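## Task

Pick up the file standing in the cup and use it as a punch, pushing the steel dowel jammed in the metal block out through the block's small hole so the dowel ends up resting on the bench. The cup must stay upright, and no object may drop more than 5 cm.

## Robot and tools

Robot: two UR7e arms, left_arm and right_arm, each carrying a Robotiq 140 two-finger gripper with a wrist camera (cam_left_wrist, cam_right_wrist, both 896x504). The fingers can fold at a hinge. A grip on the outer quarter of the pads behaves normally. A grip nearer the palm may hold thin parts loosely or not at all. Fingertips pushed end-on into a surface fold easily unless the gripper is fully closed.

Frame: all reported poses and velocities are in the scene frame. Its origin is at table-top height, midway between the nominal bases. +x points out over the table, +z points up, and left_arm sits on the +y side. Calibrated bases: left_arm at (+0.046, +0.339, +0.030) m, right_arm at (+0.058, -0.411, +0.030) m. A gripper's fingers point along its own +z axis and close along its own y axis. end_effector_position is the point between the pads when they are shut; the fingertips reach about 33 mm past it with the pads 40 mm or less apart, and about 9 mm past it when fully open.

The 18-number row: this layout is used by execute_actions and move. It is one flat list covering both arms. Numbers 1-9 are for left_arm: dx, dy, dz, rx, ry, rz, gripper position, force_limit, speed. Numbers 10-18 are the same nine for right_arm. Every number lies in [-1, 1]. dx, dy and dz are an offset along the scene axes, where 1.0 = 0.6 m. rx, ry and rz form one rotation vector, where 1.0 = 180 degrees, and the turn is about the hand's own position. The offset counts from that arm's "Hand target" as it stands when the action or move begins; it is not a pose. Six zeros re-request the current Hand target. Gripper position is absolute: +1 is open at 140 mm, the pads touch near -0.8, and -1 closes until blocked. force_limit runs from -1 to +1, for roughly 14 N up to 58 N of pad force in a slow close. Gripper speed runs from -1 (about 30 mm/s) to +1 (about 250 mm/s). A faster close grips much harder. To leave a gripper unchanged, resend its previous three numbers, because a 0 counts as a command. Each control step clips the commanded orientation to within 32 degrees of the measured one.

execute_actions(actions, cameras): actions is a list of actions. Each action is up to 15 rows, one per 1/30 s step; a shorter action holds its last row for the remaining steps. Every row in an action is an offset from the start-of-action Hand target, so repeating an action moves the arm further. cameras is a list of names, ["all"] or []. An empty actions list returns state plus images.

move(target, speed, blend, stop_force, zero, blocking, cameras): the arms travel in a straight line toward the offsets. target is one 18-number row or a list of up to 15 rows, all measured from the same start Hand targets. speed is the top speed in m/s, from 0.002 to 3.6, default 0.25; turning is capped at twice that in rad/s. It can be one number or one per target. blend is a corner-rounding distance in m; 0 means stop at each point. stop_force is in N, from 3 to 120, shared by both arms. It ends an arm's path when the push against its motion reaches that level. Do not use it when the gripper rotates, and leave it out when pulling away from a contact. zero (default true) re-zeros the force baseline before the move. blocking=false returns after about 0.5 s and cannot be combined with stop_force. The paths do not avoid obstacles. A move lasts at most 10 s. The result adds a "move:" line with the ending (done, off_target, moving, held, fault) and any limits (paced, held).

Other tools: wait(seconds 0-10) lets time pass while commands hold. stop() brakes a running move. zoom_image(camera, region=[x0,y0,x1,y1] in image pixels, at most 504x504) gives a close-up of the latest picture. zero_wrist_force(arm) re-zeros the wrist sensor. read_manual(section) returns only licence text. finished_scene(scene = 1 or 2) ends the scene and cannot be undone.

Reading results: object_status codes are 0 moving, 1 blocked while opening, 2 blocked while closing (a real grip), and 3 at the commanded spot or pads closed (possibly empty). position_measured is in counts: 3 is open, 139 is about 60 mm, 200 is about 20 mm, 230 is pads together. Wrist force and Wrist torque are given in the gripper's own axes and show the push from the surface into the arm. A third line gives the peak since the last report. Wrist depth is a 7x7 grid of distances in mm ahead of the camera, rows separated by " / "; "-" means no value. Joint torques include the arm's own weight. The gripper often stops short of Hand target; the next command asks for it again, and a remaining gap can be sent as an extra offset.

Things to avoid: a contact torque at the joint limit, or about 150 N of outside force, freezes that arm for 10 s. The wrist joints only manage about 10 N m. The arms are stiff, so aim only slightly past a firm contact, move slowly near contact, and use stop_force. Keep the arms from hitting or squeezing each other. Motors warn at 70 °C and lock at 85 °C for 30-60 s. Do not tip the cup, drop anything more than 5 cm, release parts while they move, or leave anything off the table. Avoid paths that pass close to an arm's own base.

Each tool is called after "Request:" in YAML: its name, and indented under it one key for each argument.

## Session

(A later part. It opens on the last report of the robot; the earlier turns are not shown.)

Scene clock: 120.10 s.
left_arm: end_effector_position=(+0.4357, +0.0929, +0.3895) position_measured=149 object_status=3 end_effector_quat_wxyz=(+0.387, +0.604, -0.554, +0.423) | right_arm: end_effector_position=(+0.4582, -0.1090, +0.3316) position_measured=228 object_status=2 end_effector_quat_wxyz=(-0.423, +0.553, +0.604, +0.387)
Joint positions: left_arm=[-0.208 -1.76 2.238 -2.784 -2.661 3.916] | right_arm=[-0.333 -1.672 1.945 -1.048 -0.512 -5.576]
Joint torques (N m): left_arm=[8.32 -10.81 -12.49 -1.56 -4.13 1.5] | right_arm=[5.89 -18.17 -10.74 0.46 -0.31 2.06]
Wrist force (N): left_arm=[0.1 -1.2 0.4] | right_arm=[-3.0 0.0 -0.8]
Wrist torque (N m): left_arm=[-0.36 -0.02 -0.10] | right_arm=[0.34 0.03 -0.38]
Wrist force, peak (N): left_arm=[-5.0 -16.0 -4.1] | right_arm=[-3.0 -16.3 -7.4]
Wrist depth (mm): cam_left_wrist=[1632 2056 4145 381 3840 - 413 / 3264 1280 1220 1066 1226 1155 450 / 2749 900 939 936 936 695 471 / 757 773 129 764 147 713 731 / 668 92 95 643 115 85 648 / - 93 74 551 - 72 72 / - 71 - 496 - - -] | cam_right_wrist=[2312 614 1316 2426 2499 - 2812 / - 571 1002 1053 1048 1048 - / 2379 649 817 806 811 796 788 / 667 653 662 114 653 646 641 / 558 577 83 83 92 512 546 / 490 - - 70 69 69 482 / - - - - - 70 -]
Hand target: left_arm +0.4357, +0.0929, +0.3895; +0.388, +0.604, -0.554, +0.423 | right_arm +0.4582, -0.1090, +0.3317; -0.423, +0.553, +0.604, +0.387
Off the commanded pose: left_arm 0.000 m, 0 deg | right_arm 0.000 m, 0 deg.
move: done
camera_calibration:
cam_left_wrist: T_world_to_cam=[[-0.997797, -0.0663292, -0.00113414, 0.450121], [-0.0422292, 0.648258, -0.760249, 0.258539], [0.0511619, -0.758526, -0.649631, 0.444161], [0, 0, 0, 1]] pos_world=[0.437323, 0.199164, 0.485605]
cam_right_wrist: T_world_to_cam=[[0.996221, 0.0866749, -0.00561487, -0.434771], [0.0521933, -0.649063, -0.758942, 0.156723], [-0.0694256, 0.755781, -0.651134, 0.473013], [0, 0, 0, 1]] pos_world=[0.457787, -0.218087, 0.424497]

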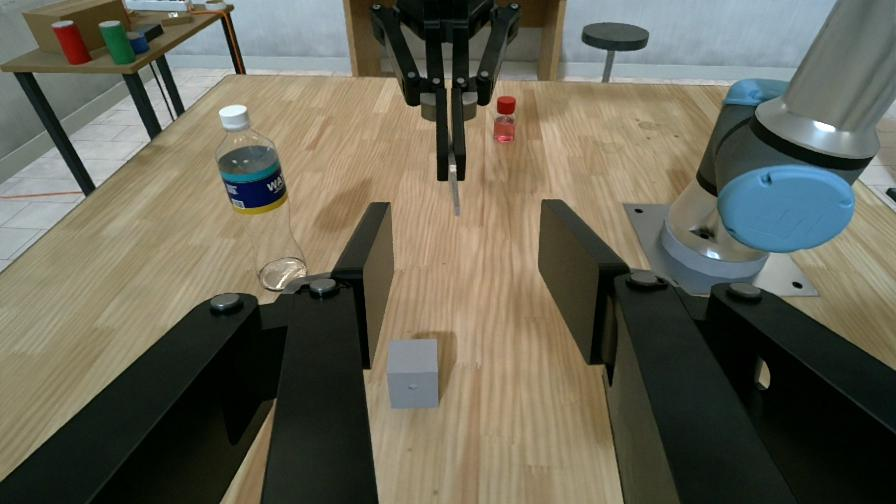

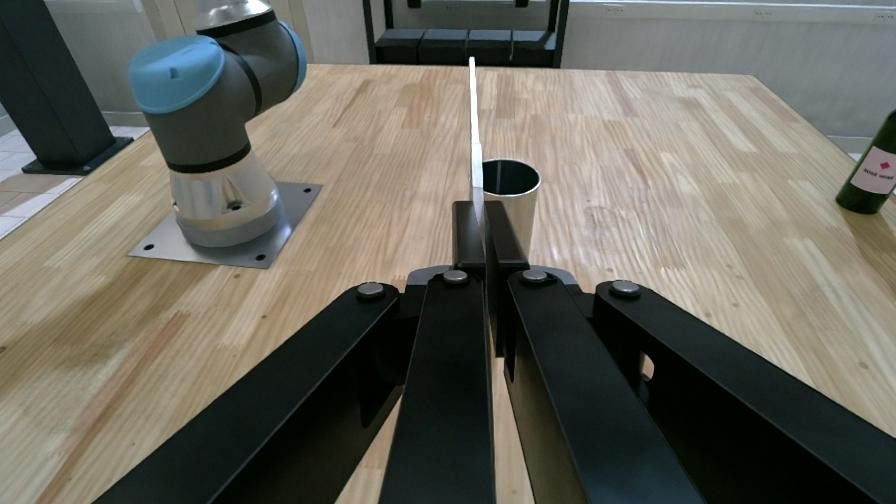

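Request:
move:
  target: [0.0838,-0.167,-0.4555,0.083,0.0073,0,0.2,0,-1, 0.1,-0.3658,-0.4448,-0.0897,-0.0078,0,-0.98,1,-1]
  speed: 0.25
  cameras: ["all"]

Scene clock: 127.53 s.
left_arm: end_effector_position=(+0.4860, -0.0073, +0.1163) position_measured=104 object_status=3 end_effector_quat_wxyz=(+0.312, +0.654, -0.599, +0.340) | right_arm: end_effector_position=(+0.5183, -0.3285, +0.0649) position_measured=228 object_status=2 end_effector_quat_wxyz=(-0.333, +0.603, +0.658, +0.305)
Joint positions: left_arm=[-0.493 -1.18 2.306 -3.39 -2.299 3.816] | right_arm=[-0.639 -1.231 2.022 -1.649 -0.897 -5.658]
Joint torques (N m): left_arm=[7.77 -19.45 -2.82 -3.53 -2.15 2.27] | right_arm=[1.15 -22.71 -4.11 -1.83 0.74 1.76]
Wrist force (N): left_arm=[-0.1 -0.9 1.3] | right_arm=[-2.7 0.3 -0.4]
Wrist torque (N m): left_arm=[-0.31 0.02 0.12] | right_arm=[0.29 0.13 -0.26]
Wrist force, peak (N): left_arm=[-1.2 -0.9 3.4] | right_arm=[-6.2 0.7 -0.4]
Wrist depth (mm): cam_left_wrist=[423 418 421 425 423 425 419 / 365 364 364 365 366 364 365 / 324 322 322 240 323 321 324 / 289 289 150 281 277 288 290 / 266 90 147 259 255 106 90 / - 74 234 239 238 - 78 / - - 219 218 219 - -] | cam_right_wrist=[336 333 328 289 323 319 318 / 288 286 283 282 277 276 274 / 254 252 250 247 245 244 242 / 226 224 222 138 220 218 216 / 204 202 83 83 92 93 196 / 188 - - 70 69 69 179 / - - - - - 70 -]
Hand target: left_arm +0.4860, -0.0073, +0.1162; +0.312, +0.654, -0.599, +0.340 | right_arm +0.5182, -0.3285, +0.0648; -0.333, +0.603, +0.658, +0.305
Off the commanded pose: left_arm 0.000 m, 0 deg | right_arm 0.000 m, 0 deg.
move: done
camera_calibration:
cam_left_wrist: T_world_to_cam=[[-0.99777, -0.0665866, 0.00454226, 0.492645], [-0.0574423, 0.822109, -0.566425, 0.104051], [0.0339821, -0.565423, -0.8241, 0.218113], [0, 0, 0, 1]] pos_world=[0.490112, 0.0705881, 0.236446]
cam_right_wrist: T_world_to_cam=[[0.996367, 0.0849999, -0.00528319, -0.477748], [0.0682682, -0.834246, -0.54715, -0.274232], [-0.0509152, 0.544801, -0.837018, 0.402458], [0, 0, 0, 1]] pos_world=[0.515225, -0.407428, 0.184295]

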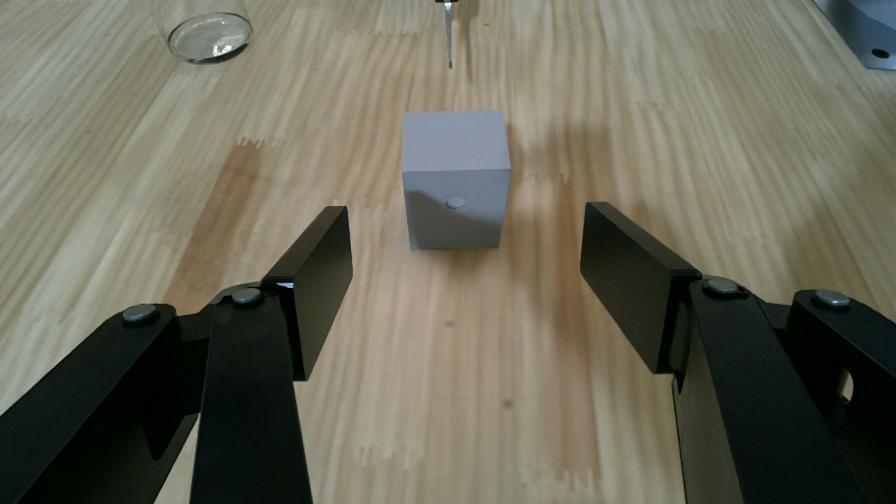

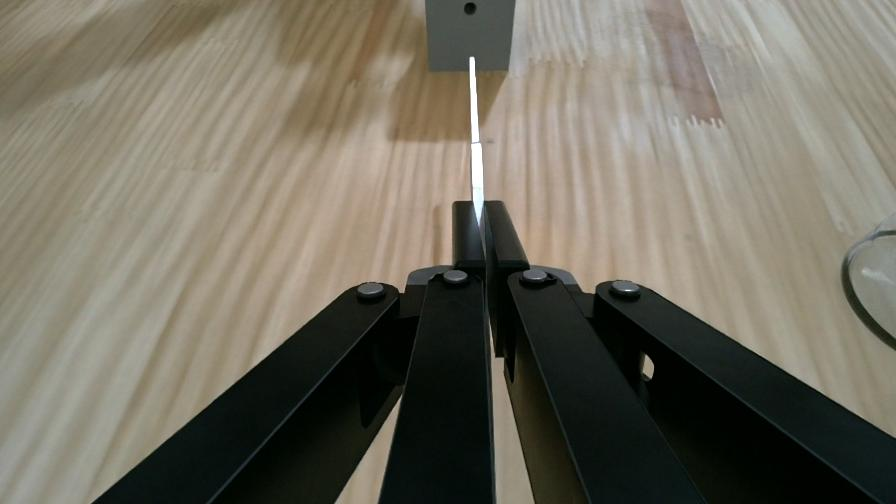

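Request:
zoom_image:
  camera: "cam_right_wrist"
  region: [410, 0, 530, 110]

Request:
move:
  target:
    - [0.016,-0.1393,-0.0957,0,0,0,0.2,0,-1, 0,0,0,0,0,0,-0.98,1,-1]
    - [0.016,-0.1393,-0.0957,0,0,0,-1,1,-1, 0,0,0,0,0,0,-0.98,1,-1]
  speed: 0.15
  cameras: ["all"]

Scaled by 4.200.

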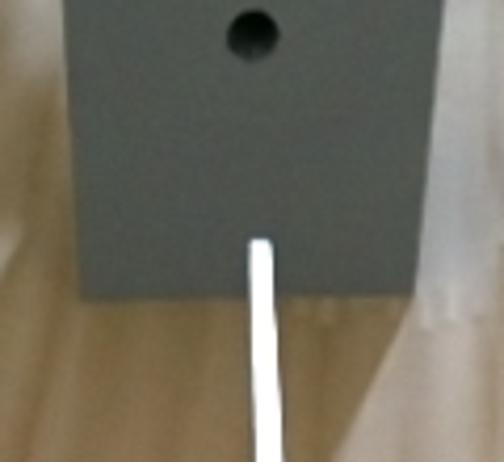

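Scene clock: 131.47 s.
left_arm: end_effector_position=(+0.4956, -0.0908, +0.0588) position_measured=153 object_status=0 end_effector_quat_wxyz=(+0.312, +0.654, -0.599, +0.340) | right_arm: end_effector_position=(+0.5182, -0.3285, +0.0648) position_measured=228 object_status=2 end_effector_quat_wxyz=(-0.333, +0.603, +0.658, +0.305)
Joint positions: left_arm=[-0.642 -0.953 2.196 -3.596 -2.199 3.675] | right_arm=[-0.639 -1.231 2.022 -1.649 -0.897 -5.658]
Joint torques (N m): left_arm=[6.82 -25.29 -3.17 -2.85 -0.98 -1.81] | right_arm=[-6.29 -22.34 -3.85 -3.24 -0.44 1.76]
Wrist force (N): left_arm=[3.1 -0.5 -4.2] | right_arm=[-2.8 0.5 -0.4]
Wrist torque (N m): left_arm=[-0.45 -0.07 -0.08] | right_arm=[0.31 0.14 -0.26]
Wrist force, peak (N): left_arm=[3.5 -0.4 -4.2] | right_arm=[-3.1 0.4 -0.4]
Wrist depth (mm): cam_left_wrist=[317 316 316 317 317 318 318 / 276 275 276 274 274 274 275 / 242 243 243 150 237 242 243 / 217 217 213 142 140 218 217 / 199 93 95 183 128 85 197 / - 91 74 180 179 72 71 / - - - 165 165 - -] | cam_right_wrist=[335 332 329 288 322 319 316 / 289 285 284 281 277 275 273 / 253 252 250 247 245 242 242 / 226 224 222 138 219 218 216 / 203 203 - 83 92 93 195 / 188 - - 70 69 69 179 / - - - - - 70 -]
Hand target: left_arm +0.4956, -0.0908, +0.0588; +0.312, +0.654, -0.599, +0.340 | right_arm +0.5182, -0.3285, +0.0648; -0.333, +0.603, +0.658, +0.305
Off the commanded pose: left_arm 0.000 m, 0 deg | right_arm 0.000 m, 0 deg.
move: done
camera_calibration:
cam_left_wrist: T_world_to_cam=[[-0.997765, -0.066667, 0.00459, 0.496913], [-0.0575384, 0.822149, -0.566358, 0.140715], [0.0339837, -0.565356, -0.824147, 0.123196], [0, 0, 0, 1]] pos_world=[0.499712, -0.0129117, 0.178946]
cam_right_wrist: T_world_to_cam=[[0.996362, 0.0850524, -0.005377, -0.477708], [0.0682677, -0.834318, -0.54704, -0.274336], [-0.0510132, 0.544683, -0.837089, 0.40239], [0, 0, 0, 1]] pos_world=[0.515225, -0.407428, 0.184195]

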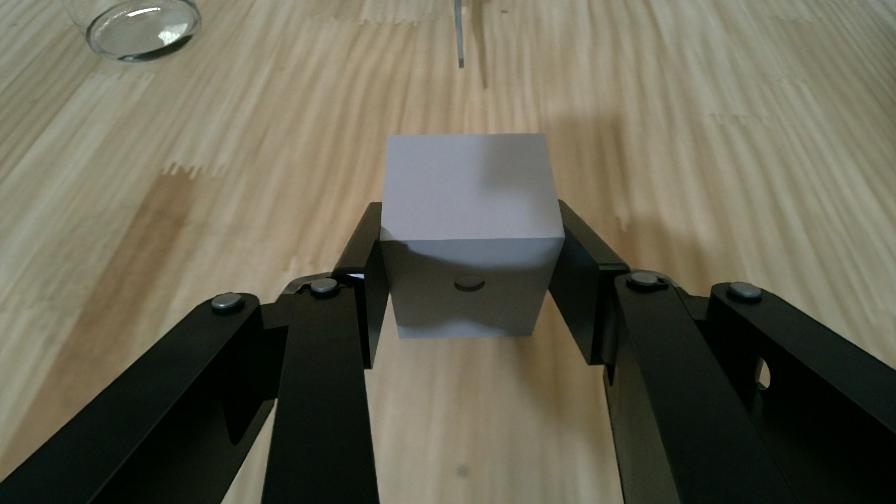

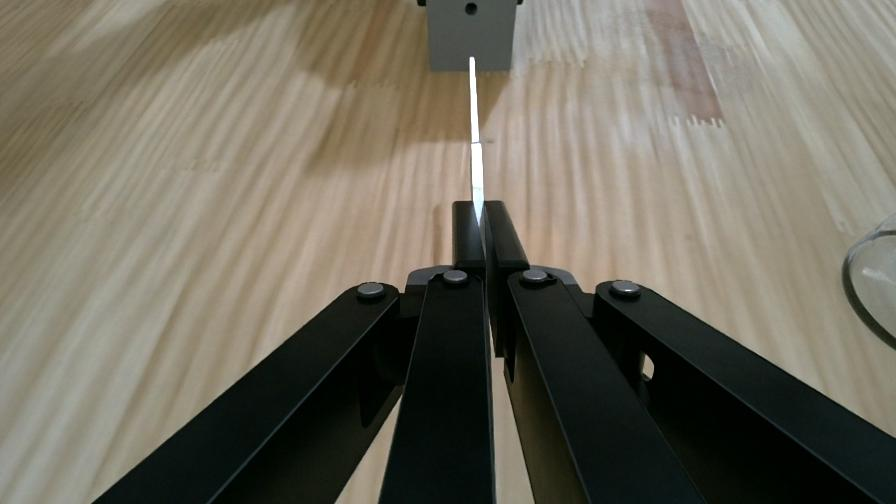

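Request:
zoom_image:
  camera: "cam_right_wrist"
  region: [410, 0, 530, 110]

Request:
zoom_image:
  camera: "cam_left_wrist"
  region: [360, 0, 590, 260]

Request:
wait:
  seconds: 0.3

Scaled by 4.200.

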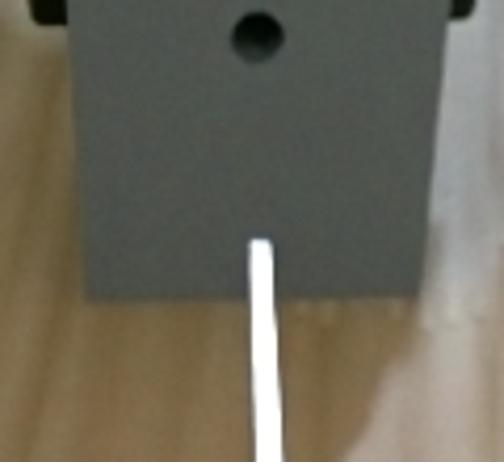

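Scaled by 1.938.

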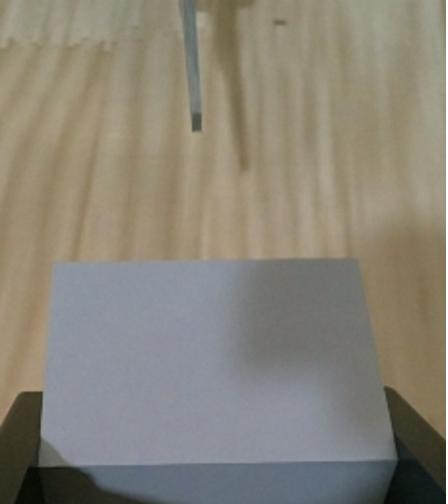

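Scene clock: 132.00 s.
left_arm: end_effector_position=(+0.4956, -0.0908, +0.0588) position_measured=153 object_status=2 end_effector_quat_wxyz=(+0.312, +0.654, -0.599, +0.340) | right_arm: end_effector_position=(+0.5182, -0.3285, +0.0648) position_measured=228 object_status=2 end_effector_quat_wxyz=(-0.333, +0.603, +0.658, +0.305)
Joint positions: left_arm=[-0.642 -0.953 2.196 -3.596 -2.199 3.675] | right_arm=[-0.639 -1.231 2.022 -1.649 -0.897 -5.658]
Joint torques (N m): left_arm=[6.6 -24.46 -3.79 -1.41 -0.33 -1.78] | right_arm=[-5.13 -22.48 -3.68 -3.29 -0.43 1.73]
Wrist force (N): left_arm=[2.6 -0.3 -4.0] | right_arm=[-2.9 0.3 -0.5]
Wrist torque (N m): left_arm=[-0.41 -0.01 -0.09] | right_arm=[0.27 0.15 -0.26]
Wrist force, peak (N): left_arm=[3.8 -0.6 -4.3] | right_arm=[-3.0 0.3 -0.3]
Wrist depth (mm): cam_left_wrist=[316 318 316 316 319 315 318 / 275 276 275 275 275 275 275 / 243 242 243 150 237 243 242 / 217 216 213 142 140 217 217 / 200 93 95 191 128 85 197 / - 91 74 179 179 72 72 / - - - 165 165 - -] | cam_right_wrist=[338 334 328 289 322 319 317 / 288 286 283 281 278 276 275 / 254 252 249 247 245 243 242 / 226 224 223 138 219 217 216 / 203 203 - 83 92 93 196 / 188 - - 70 69 69 178 / - - - - - 70 -]
Hand target: left_arm +0.4956, -0.0908, +0.0588; +0.312, +0.654, -0.599, +0.340 | right_arm +0.5182, -0.3285, +0.0648; -0.333, +0.603, +0.658, +0.305
Tool commands: left_gripper/position=-1.0 left_gripper/force_limit=+1.0 left_gripper/speed=-1.0 right_gripper/position=-0.98 right_gripper/force_limit=+1.0 right_gripper/speed=-1.0
Off the commanded pose: left_arm 0.000 m, 0 deg | right_arm 0.000 m, 0 deg.
wait: 0.30 s; at rest from the start

Request:
move:
  target: [0,0,0,0,0,0,-1,1,-1, -0.0045,0.0665,-0.0108,0,0,0,-0.98,1,-1]
  speed: 0.12
  cameras: ["all"]

Request:
zoom_image:
  camera: "cam_right_wrist"
  region: [410, 0, 530, 110]

Request:
zoom_image:
  camera: "cam_left_wrist"
  region: [360, 0, 590, 260]

Scene clock: 136.00 s.
left_arm: end_effector_position=(+0.4956, -0.0908, +0.0588) position_measured=153 object_status=2 end_effector_quat_wxyz=(+0.312, +0.654, -0.599, +0.340) | right_arm: end_effector_position=(+0.5155, -0.2886, +0.0583) position_measured=228 object_status=2 end_effector_quat_wxyz=(-0.333, +0.603, +0.658, +0.305)
Joint positions: left_arm=[-0.642 -0.953 2.196 -3.596 -2.199 3.675] | right_arm=[-0.572 -1.244 2.078 -1.735 -0.855 -5.592]
Joint torques (N m): left_arm=[9.22 -24.7 -2.28 -1.36 1.61 -1.8] | right_arm=[-6.03 -21.11 -26.79 1.88 -0.43 -1.27]
Wrist force (N): left_arm=[3.5 -0.3 -4.2] | right_arm=[-2.9 -0.3 -0.3]
Wrist torque (N m): left_arm=[-0.45 -0.14 -0.09] | right_arm=[0.11 0.14 -0.40]
Wrist force, peak (N): left_arm=[3.9 -0.3 -4.5] | right_arm=[-3.9 0.1 -1.2]
Wrist depth (mm): cam_left_wrist=[318 319 318 317 318 318 318 / 276 275 276 275 274 275 274 / 243 242 242 150 237 243 242 / 217 217 212 142 140 217 217 / 200 93 95 189 128 85 196 / - 91 74 180 179 72 72 / - - - 165 165 - -] | cam_right_wrist=[322 318 316 244 310 308 308 / 276 273 272 265 269 267 265 / 242 241 240 238 236 235 234 / 216 214 214 125 211 211 209 / 195 195 83 83 92 87 189 / 178 - - 70 69 69 173 / - - - - - 70 -]
Hand target: left_arm +0.4956, -0.0908, +0.0588; +0.312, +0.654, -0.599, +0.340 | right_arm +0.5155, -0.2886, +0.0583; -0.333, +0.603, +0.658, +0.305
Off the commanded pose: left_arm 0.000 m, 0 deg | right_arm 0.000 m, 0 deg.
move: done
camera_calibration:
cam_left_wrist: T_world_to_cam=[[-0.997765, -0.0666673, 0.00458997, 0.496913], [-0.0575406, 0.822181, -0.566311, 0.140708], [0.0339806, -0.565309, -0.824179, 0.123204], [0, 0, 0, 1]] pos_world=[0.499712, -0.0129117, 0.178946]
cam_right_wrist: T_world_to_cam=[[0.996355, 0.085135, -0.00532196, -0.478322], [0.0683668, -0.834309, -0.547041, -0.244404], [-0.0510125, 0.544683, -0.837089, 0.375157], [0, 0, 0, 1]] pos_world=[0.512426, -0.367528, 0.177795]

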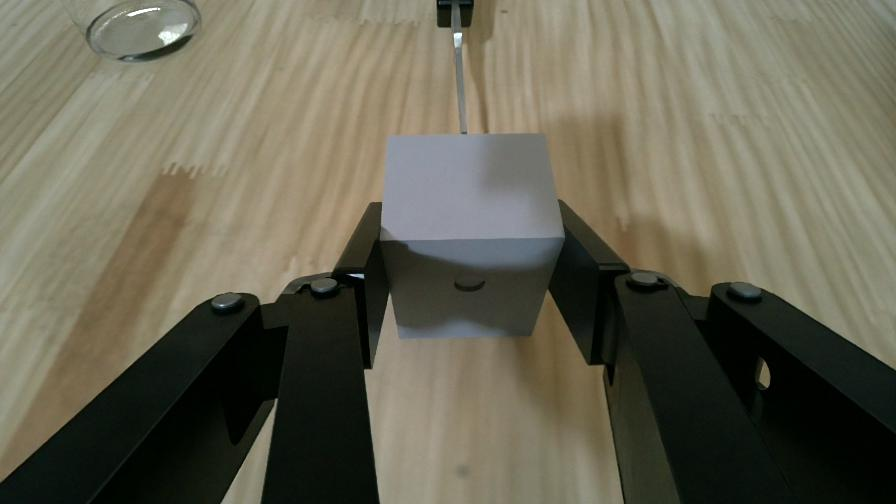

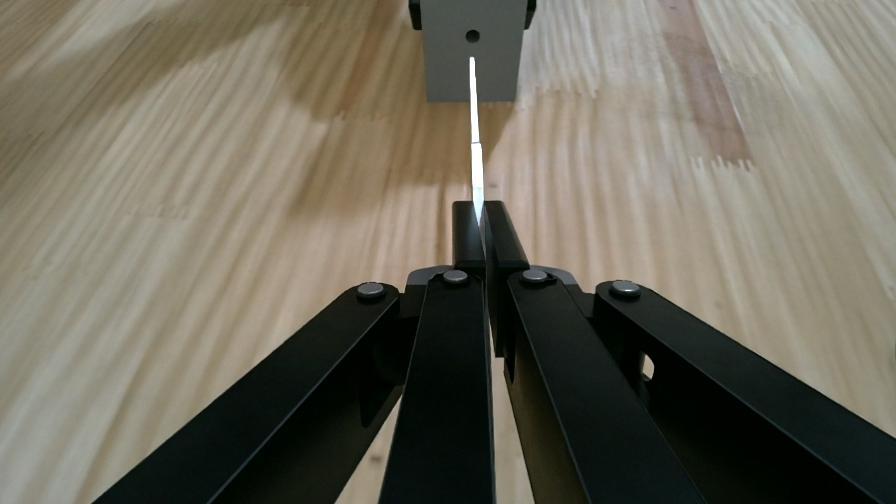

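Scaled by 4.200.

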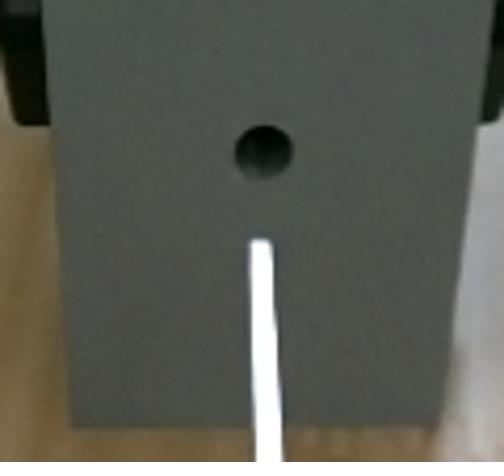

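Scaled by 1.938.

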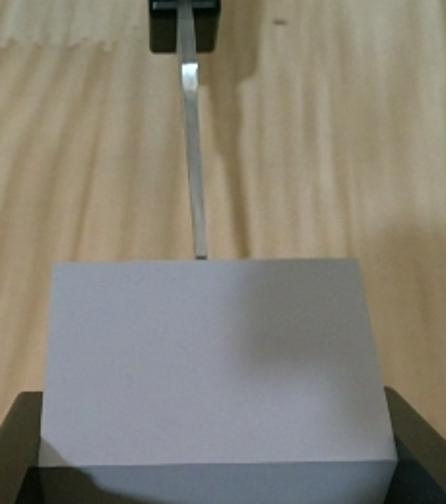

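Request:
move:
  target: [0,0,0,0,0,0,-1,1,-1, -0.0003,0.0283,-0.0008,0,0,0,-0.98,1,-1]
  speed: 0.08
  cameras: ["cam_right_wrist"]

Request:
zoom_image:
  camera: "cam_right_wrist"
  region: [440, 30, 510, 90]

Scene clock: 137.93 s.
left_arm: end_effector_position=(+0.4956, -0.0908, +0.0588) position_measured=153 object_status=2 end_effector_quat_wxyz=(+0.312, +0.654, -0.599, +0.340) | right_arm: end_effector_position=(+0.5153, -0.2715, +0.0578) position_measured=228 object_status=2 end_effector_quat_wxyz=(-0.333, +0.603, +0.658, +0.305) end_effector_velocity=(-0.001, -0.002, +0.000) end_effector_angular_velocity=(+0.000, +0.000, +0.002)
Joint positions: left_arm=[-0.642 -0.953 2.196 -3.596 -2.199 3.675] | right_arm=[-0.541 -1.25 2.096 -1.768 -0.836 -5.559]
Joint velocities: left_arm=[within noise] | right_arm=[-0.003 -0.001 -0.001 0.005 -0.004 -0.005]
Joint torques (N m): left_arm=[9.66 -24.36 -1.53 -1.37 1.57 -1.79] | right_arm=[-5.37 -25.78 -26.06 1.75 -0.08 -1.26]
Wrist force (N): left_arm=[3.3 -0.4 -4.1] | right_arm=[-2.9 -0.2 -0.3]
Wrist torque (N m): left_arm=[-0.45 -0.13 -0.09] | right_arm=[0.14 0.15 -0.40]
Wrist force, peak (N): left_arm=[3.7 -0.6 -4.2] | right_arm=[-3.4 -0.2 -1.3]
Wrist depth (mm): cam_left_wrist=[318 317 318 307 316 318 318 / 274 274 273 274 275 275 275 / 243 242 242 151 236 243 243 / 217 216 213 142 140 217 217 / 200 93 95 189 128 85 196 / - 90 74 180 180 72 71 / - - - 165 165 - -] | cam_right_wrist=[320 315 314 230 308 309 307 / 276 274 272 256 267 265 264 / 241 240 239 237 236 234 233 / 215 214 214 125 210 210 209 / 194 194 83 83 92 87 189 / 176 - - 70 70 69 172 / - - - - - 70 -]
Hand target: left_arm +0.4956, -0.0908, +0.0588; +0.312, +0.654, -0.599, +0.340 | right_arm +0.5154, -0.2716, +0.0578; -0.333, +0.603, +0.658, +0.305
Off the commanded pose: left_arm 0.000 m, 0 deg | right_arm 0.000 m, 0 deg.
move: done
camera_calibration:
cam_right_wrist: T_world_to_cam=[[0.996367, 0.0849999, -0.00528319, -0.479741], [0.0682682, -0.834246, -0.54715, -0.230312], [-0.0509152, 0.544801, -0.837018, 0.365398], [0, 0, 0, 1]] pos_world=[0.512325, -0.350428, 0.177295]
Images, in order (width x height): cam_right_wrist 896x504.

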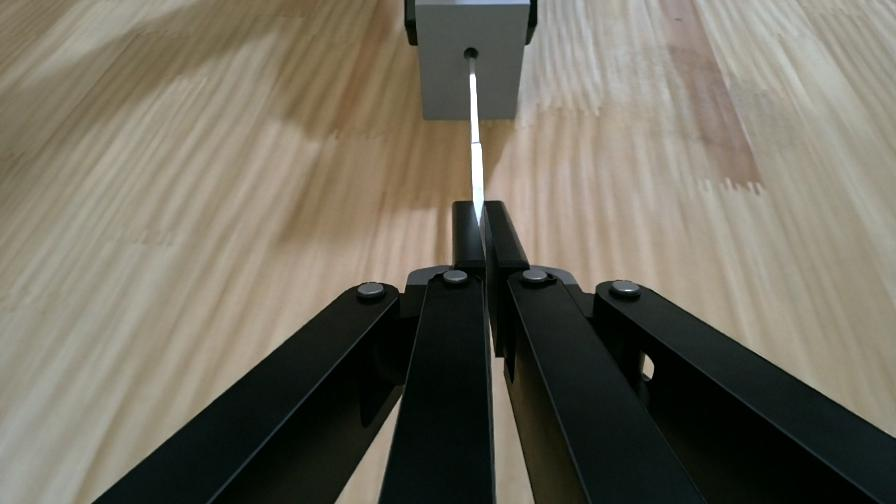

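Scaled by 7.200.

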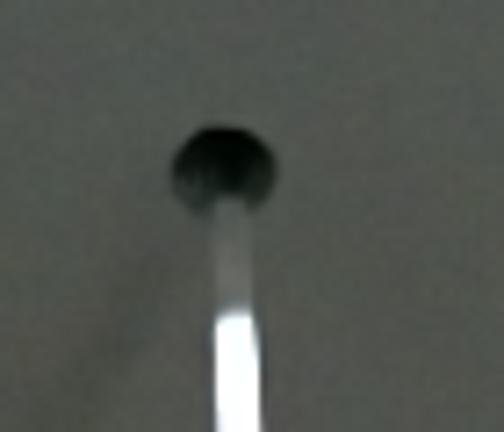

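Request:
move:
  target: [0,0,0,0,0,0,-1,1,-1, -0.0022,0.02,-0.0005,0,0,0,-0.98,1,-1]
  speed: 0.02
  stop_force: 6
  cameras: ["all"]

Request:
zoom_image:
  camera: "cam_right_wrist"
  region: [440, 30, 510, 90]

Scene clock: 140.90 s.
left_arm: end_effector_position=(+0.4956, -0.0908, +0.0588) position_measured=153 object_status=2 end_effector_quat_wxyz=(+0.312, +0.654, -0.599, +0.340) | right_arm: end_effector_position=(+0.5140, -0.2596, +0.0575) position_measured=228 object_status=2 end_effector_quat_wxyz=(-0.333, +0.603, +0.658, +0.305)
Joint positions: left_arm=[-0.642 -0.953 2.196 -3.596 -2.199 3.675] | right_arm=[-0.52 -1.256 2.11 -1.792 -0.823 -5.536]
Joint torques (N m): left_arm=[9.71 -24.8 -0.72 -1.39 1.56 -1.72] | right_arm=[-7.56 -20.9 -27.13 1.87 -0.27 -1.32]
Wrist force (N): left_arm=[3.5 -0.5 -4.1] | right_arm=[-2.8 -0.2 -0.4]
Wrist torque (N m): left_arm=[-0.47 -0.11 -0.10] | right_arm=[0.14 0.13 -0.39]
Wrist force, peak (N): left_arm=[3.6 -0.6 -4.5] | right_arm=[-3.4 -0.3 -1.0]
Wrist depth (mm): cam_left_wrist=[317 317 317 308 317 316 318 / 274 274 276 275 275 275 274 / 243 243 242 150 237 242 243 / 217 217 213 142 140 217 216 / 200 93 95 184 128 85 196 / - 91 74 180 180 72 72 / - - - 165 165 - -] | cam_right_wrist=[320 316 314 207 298 306 306 / 275 272 272 250 266 266 265 / 240 239 238 237 236 235 233 / 215 214 213 125 210 210 208 / 194 193 83 83 92 93 188 / 176 - - 70 69 69 172 / - - - - - 70 -]
Hand target: left_arm +0.4956, -0.0908, +0.0588; +0.312, +0.654, -0.599, +0.340 | right_arm +0.5140, -0.2596, +0.0575; -0.333, +0.603, +0.658, +0.305
Off the commanded pose: left_arm 0.000 m, 0 deg | right_arm 0.000 m, 0 deg.
move: done
camera_calibration:
cam_left_wrist: T_world_to_cam=[[-0.997765, -0.0666673, 0.00458997, 0.496913], [-0.0575406, 0.822181, -0.566311, 0.140708], [0.0339806, -0.565309, -0.824179, 0.123204], [0, 0, 0, 1]] pos_world=[0.499712, -0.0129117, 0.178946]
cam_right_wrist: T_world_to_cam=[[0.996362, 0.0850524, -0.005377, -0.479413], [0.0682677, -0.834318, -0.54704, -0.220587], [-0.0510132, 0.544683, -0.837089, 0.358675], [0, 0, 0, 1]] pos_world=[0.511025, -0.338628, 0.176995]

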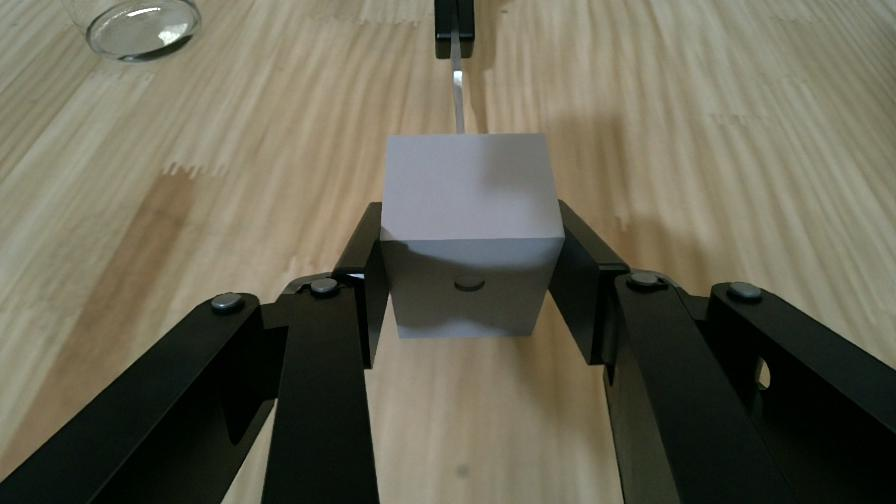

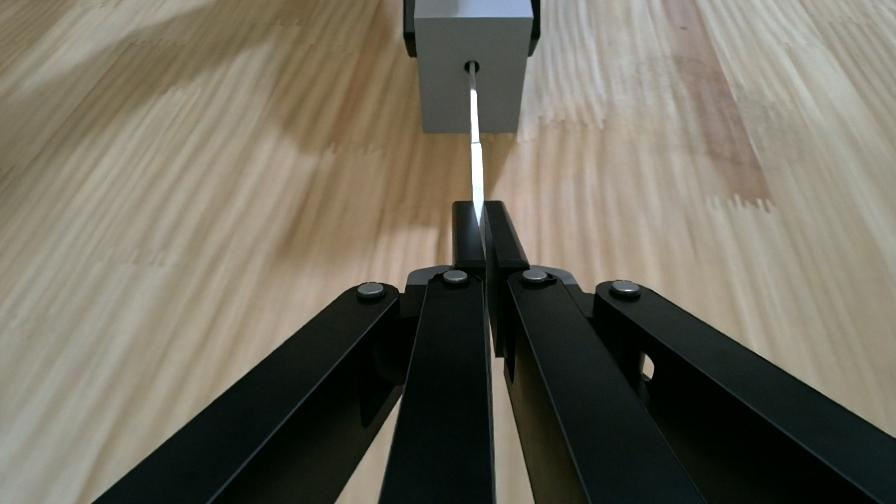

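Scaled by 7.200.

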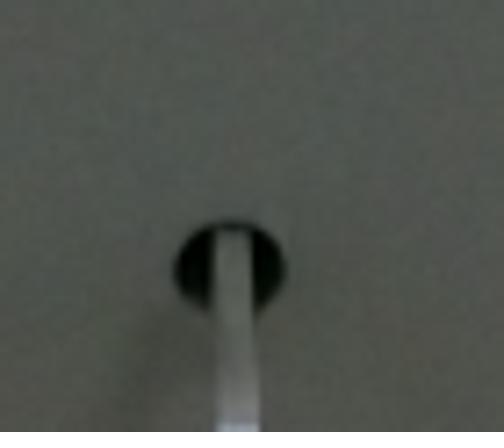

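Request:
move:
  target: [0,0,0,0,0,0,-1,1,-1, -0.0044,0.05,-0.0005,0,0,0,-0.98,1,-1]
  speed: 0.02
  stop_force: 8
  cameras: ["all"]

Request:
zoom_image:
  camera: "cam_right_wrist"
  region: [420, 30, 530, 150]

Request:
zoom_image:
  camera: "cam_left_wrist"
  region: [380, 220, 570, 350]

Scene clock: 144.17 s.
left_arm: end_effector_position=(+0.4956, -0.0908, +0.0588) position_measured=153 object_status=2 end_effector_quat_wxyz=(+0.312, +0.654, -0.599, +0.340) | right_arm: end_effector_position=(+0.5114, -0.2296, +0.0572) position_measured=228 object_status=2 end_effector_quat_wxyz=(-0.333, +0.603, +0.658, +0.305)
Joint positions: left_arm=[-0.642 -0.953 2.196 -3.596 -2.199 3.675] | right_arm=[-0.465 -1.267 2.142 -1.856 -0.792 -5.473]
Joint torques (N m): left_arm=[3.74 -24.48 -0.56 -1.51 1.52 -1.7] | right_arm=[-7.88 -21.08 -26.42 1.51 -0.11 -1.29]
Wrist force (N): left_arm=[3.0 -0.2 -2.2] | right_arm=[-2.4 -0.1 -0.7]
Wrist torque (N m): left_arm=[-0.36 -0.11 -0.10] | right_arm=[0.17 0.15 -0.37]
Wrist force, peak (N): left_arm=[2.2 0.3 -5.3] | right_arm=[-7.1 -0.4 -6.7]
Wrist depth (mm): cam_left_wrist=[317 317 318 307 315 319 319 / 275 274 275 276 275 275 275 / 242 242 243 150 236 243 242 / 217 218 213 142 140 217 216 / 200 93 95 184 128 85 197 / - 91 74 180 180 72 72 / - - - 165 165 - -] | cam_right_wrist=[319 315 312 192 298 305 305 / 274 272 270 213 265 265 264 / 242 239 237 231 235 234 232 / 215 213 213 125 210 209 208 / 193 193 83 83 92 93 188 / 176 - - 70 69 69 172 / - - - - - 70 -]
Hand target: left_arm +0.4956, -0.0908, +0.0588; +0.312, +0.654, -0.599, +0.340 | right_arm +0.5114, -0.2296, +0.0572; -0.333, +0.603, +0.658, +0.305
Off the commanded pose: left_arm 0.000 m, 0 deg | right_arm 0.000 m, 0 deg.
move: done
camera_calibration:
cam_left_wrist: T_world_to_cam=[[-0.997765, -0.0666673, 0.00458997, 0.496913], [-0.0575406, 0.822181, -0.566311, 0.140708], [0.0339806, -0.565309, -0.824179, 0.123204], [0, 0, 0, 1]] pos_world=[0.499712, -0.0129117, 0.178946]
cam_right_wrist: T_world_to_cam=[[0.996362, 0.0850524, -0.005377, -0.479276], [0.0682677, -0.834318, -0.54704, -0.195537], [-0.0510132, 0.544683, -0.837089, 0.341945], [0, 0, 0, 1]] pos_world=[0.508325, -0.308628, 0.176695]

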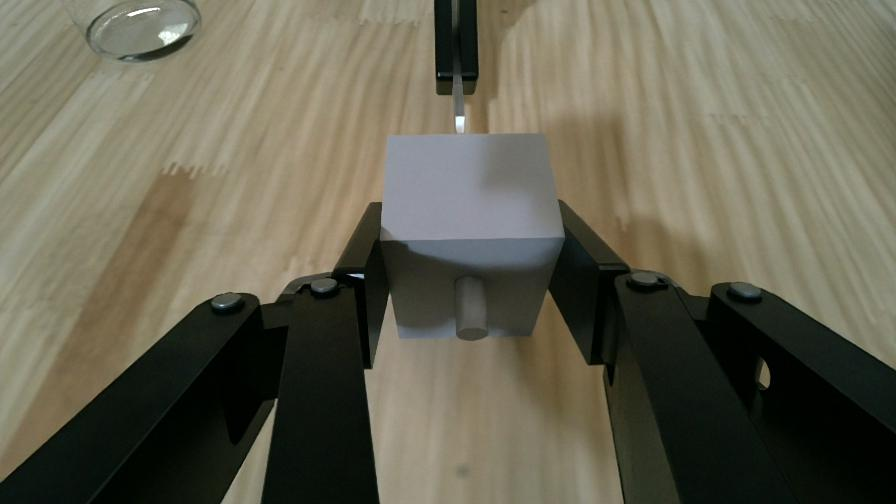

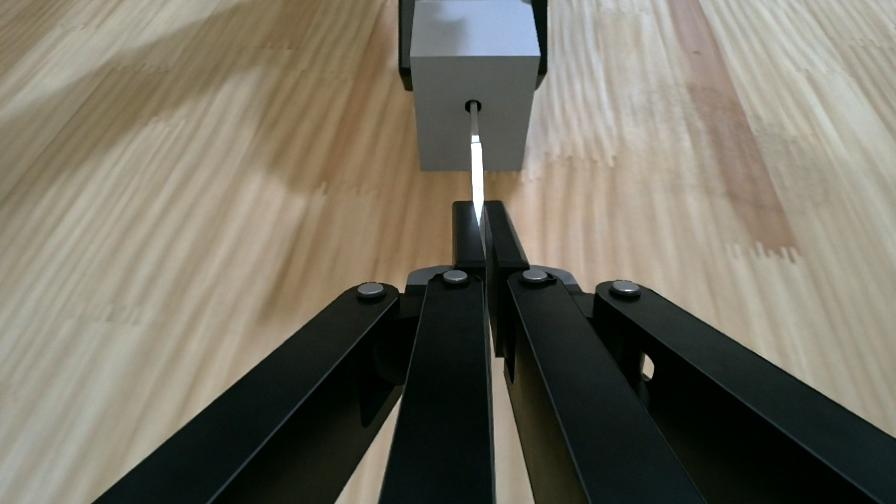

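Scaled by 4.200.

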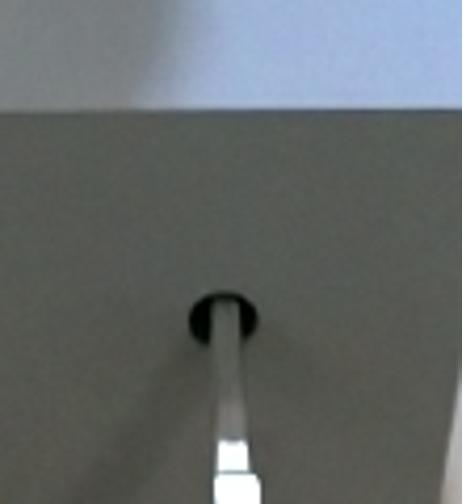

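Scaled by 2.653.

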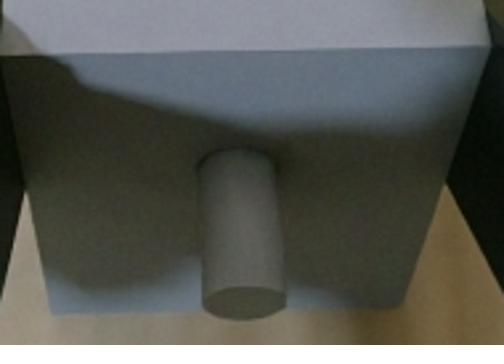

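Request:
move:
  target: [0,0,0,0,0,0,-1,1,-1, -0.0013,0.015,0,0,0,0,-0.98,1,-1]
  speed: 0.02
  stop_force: 10
  cameras: ["all"]

Request:
zoom_image:
  camera: "cam_right_wrist"
  region: [420, 50, 530, 170]

Request:
zoom_image:
  camera: "cam_left_wrist"
  region: [380, 220, 570, 400]

Scene clock: 146.70 s.
left_arm: end_effector_position=(+0.4956, -0.0908, +0.0588) position_measured=153 object_status=2 end_effector_quat_wxyz=(+0.312, +0.654, -0.599, +0.340) | right_arm: end_effector_position=(+0.5106, -0.2206, +0.0572) position_measured=228 object_status=2 end_effector_quat_wxyz=(-0.333, +0.603, +0.658, +0.305)
Joint positions: left_arm=[-0.642 -0.953 2.196 -3.596 -2.199 3.675] | right_arm=[-0.448 -1.269 2.15 -1.877 -0.782 -5.453]
Joint torques (N m): left_arm=[-3.55 -24.73 -0.78 -1.73 1.52 -1.65] | right_arm=[-7.88 -20.16 -26.76 0.81 -0.87 -1.36]
Wrist force (N): left_arm=[2.8 -0.7 -1.4] | right_arm=[1.2 -0.3 -2.2]
Wrist torque (N m): left_arm=[-0.44 -0.09 -0.15] | right_arm=[0.26 0.26 -0.39]
Wrist force, peak (N): left_arm=[3.4 -0.5 -2.5] | right_arm=[0.3 -0.3 -4.5]
Wrist depth (mm): cam_left_wrist=[318 316 315 308 317 317 317 / 275 275 274 268 274 274 273 / 243 243 242 150 237 243 242 / 217 216 213 142 140 217 217 / 200 93 95 189 128 85 196 / - 90 74 180 179 72 71 / - - - 162 165 - -] | cam_right_wrist=[319 316 312 192 298 306 304 / 275 273 271 194 260 265 263 / 241 239 238 230 234 233 232 / 214 214 213 125 210 208 208 / 193 193 83 83 92 93 188 / 176 - - 70 69 69 172 / - - - - - 70 -]
Hand target: left_arm +0.4956, -0.0908, +0.0588; +0.312, +0.654, -0.599, +0.340 | right_arm +0.5106, -0.2206, +0.0572; -0.333, +0.603, +0.658, +0.305
Off the commanded pose: left_arm 0.000 m, 0 deg | right_arm 0.000 m, 0 deg.
move: done
camera_calibration:
cam_left_wrist: T_world_to_cam=[[-0.997765, -0.0666673, 0.00458997, 0.496913], [-0.0575406, 0.822181, -0.566311, 0.140708], [0.0339806, -0.565309, -0.824179, 0.123204], [0, 0, 0, 1]] pos_world=[0.499712, -0.0129117, 0.178946]
cam_right_wrist: T_world_to_cam=[[0.996362, 0.0850524, -0.005377, -0.479344], [0.0682677, -0.834318, -0.54704, -0.187981], [-0.0510132, 0.544683, -0.837089, 0.337007], [0, 0, 0, 1]] pos_world=[0.507625, -0.299628, 0.176695]

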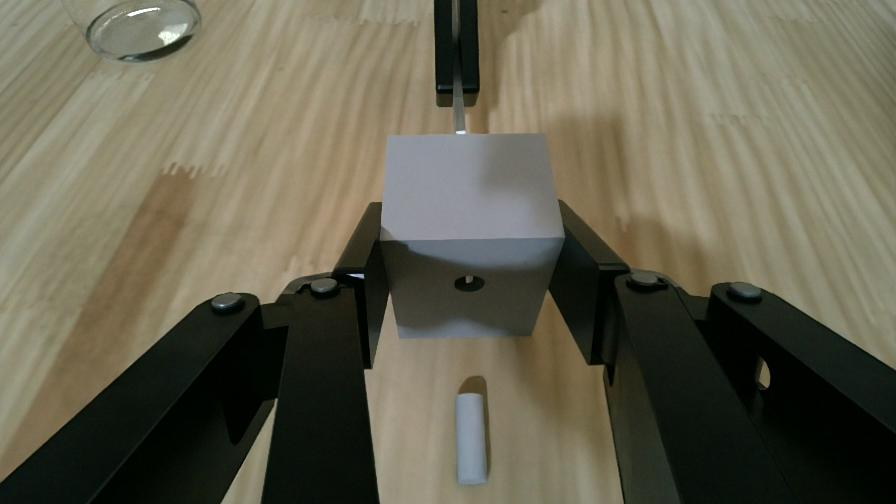

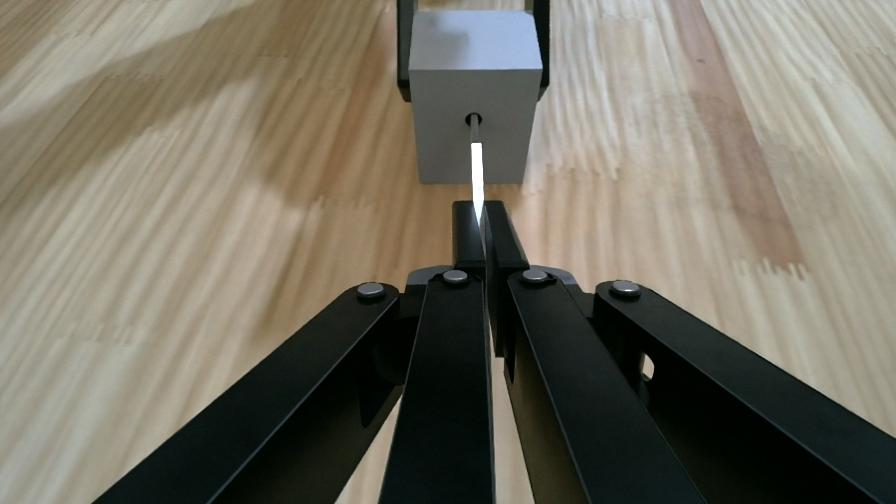

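Scaled by 4.200.

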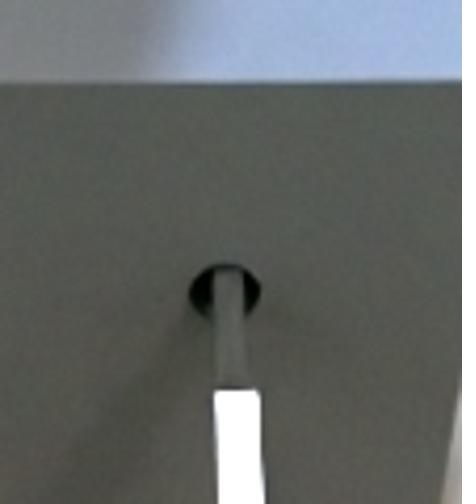

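Scaled by 2.653.

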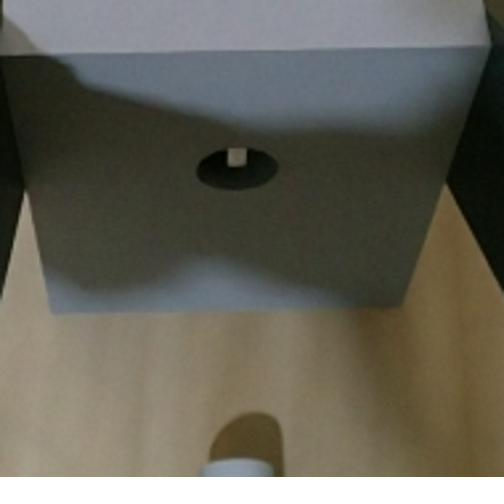

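Request:
move:
  target:
    - [0,0,0,0,0,0,-1,1,-1, 0.0102,-0.1163,0,0,0,0,-0.98,1,-1]
    - [0,0,0,0,0,0,0.2,1,-1, 0.0102,-0.1163,-0.0317,0,0,0,-0.98,1,-1]
  speed: [0.12,0.06]
  cameras: ["all"]

Scene clock: 151.50 s.
left_arm: end_effector_position=(+0.4956, -0.0908, +0.0588) position_measured=104 object_status=0 end_effector_quat_wxyz=(+0.312, +0.654, -0.599, +0.340) | right_arm: end_effector_position=(+0.5167, -0.2904, +0.0382) position_measured=228 object_status=2 end_effector_quat_wxyz=(-0.333, +0.603, +0.658, +0.305)
Joint positions: left_arm=[-0.642 -0.952 2.196 -3.596 -2.199 3.675] | right_arm=[-0.574 -1.2 2.087 -1.787 -0.856 -5.594]
Joint torques (N m): left_arm=[-10.96 -29.62 -1.67 -2.38 -1.65 -1.47] | right_arm=[-0.78 -33.83 -25.57 0.04 -0.47 1.74]
Wrist force (N): left_arm=[0.2 -0.7 0.9] | right_arm=[-2.9 -0.6 -0.3]
Wrist torque (N m): left_arm=[-0.26 0.03 0.09] | right_arm=[0.06 0.13 -0.31]
Wrist force, peak (N): left_arm=[3.4 0.0 -2.8] | right_arm=[-4.0 -0.2 -1.7]
Wrist depth (mm): cam_left_wrist=[317 317 317 309 317 317 318 / 274 275 276 274 276 275 275 / 241 242 242 151 236 243 243 / 217 217 149 142 140 217 218 / - 90 148 190 189 106 91 / - 74 176 179 179 - 78 / - - 165 163 165 - -] | cam_right_wrist=[287 284 279 246 274 273 271 / 246 244 242 240 238 236 234 / 216 215 212 211 209 208 206 / 192 192 190 138 187 186 185 / 173 173 83 83 92 93 167 / 158 - - 70 69 69 153 / - - - - - 70 -]
Hand target: left_arm +0.4956, -0.0908, +0.0588; +0.312, +0.654, -0.599, +0.340 | right_arm +0.5167, -0.2904, +0.0382; -0.333, +0.603, +0.658, +0.305
Off the commanded pose: left_arm 0.000 m, 0 deg | right_arm 0.000 m, 0 deg.
move: done
camera_calibration:
cam_left_wrist: T_world_to_cam=[[-0.997765, -0.0666673, 0.00458997, 0.496913], [-0.0575406, 0.822181, -0.566311, 0.140708], [0.0339806, -0.565309, -0.824179, 0.123204], [0, 0, 0, 1]] pos_world=[0.499712, -0.0129117, 0.178946]
cam_right_wrist: T_world_to_cam=[[0.996362, 0.0850524, -0.005377, -0.479596], [0.0682677, -0.834318, -0.54704, -0.256943], [-0.0510132, 0.544683, -0.837089, 0.359378], [0, 0, 0, 1]] pos_world=[0.513725, -0.369328, 0.157695]

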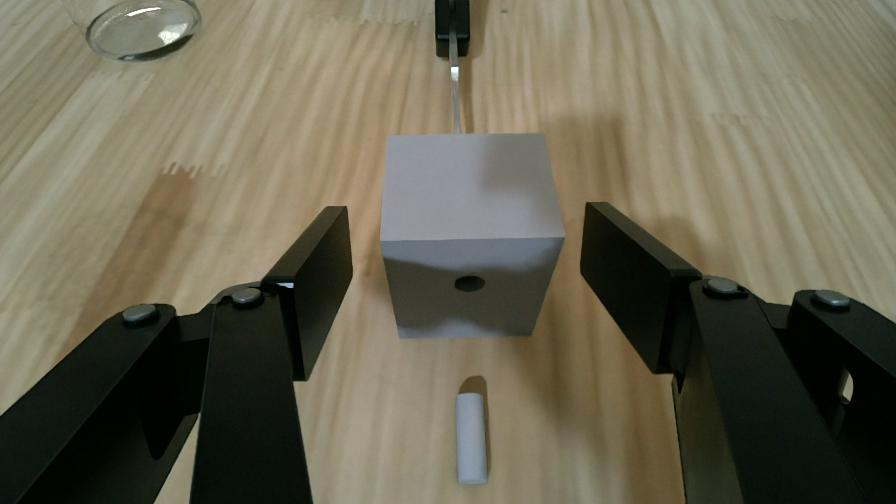

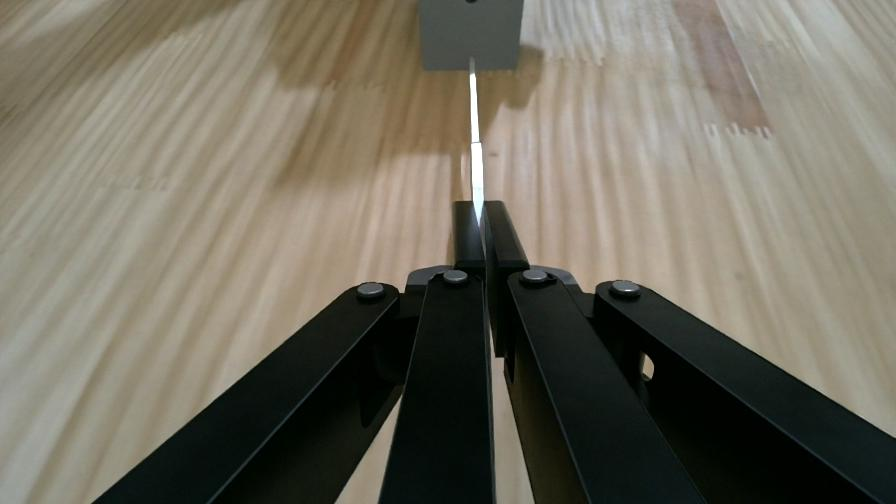

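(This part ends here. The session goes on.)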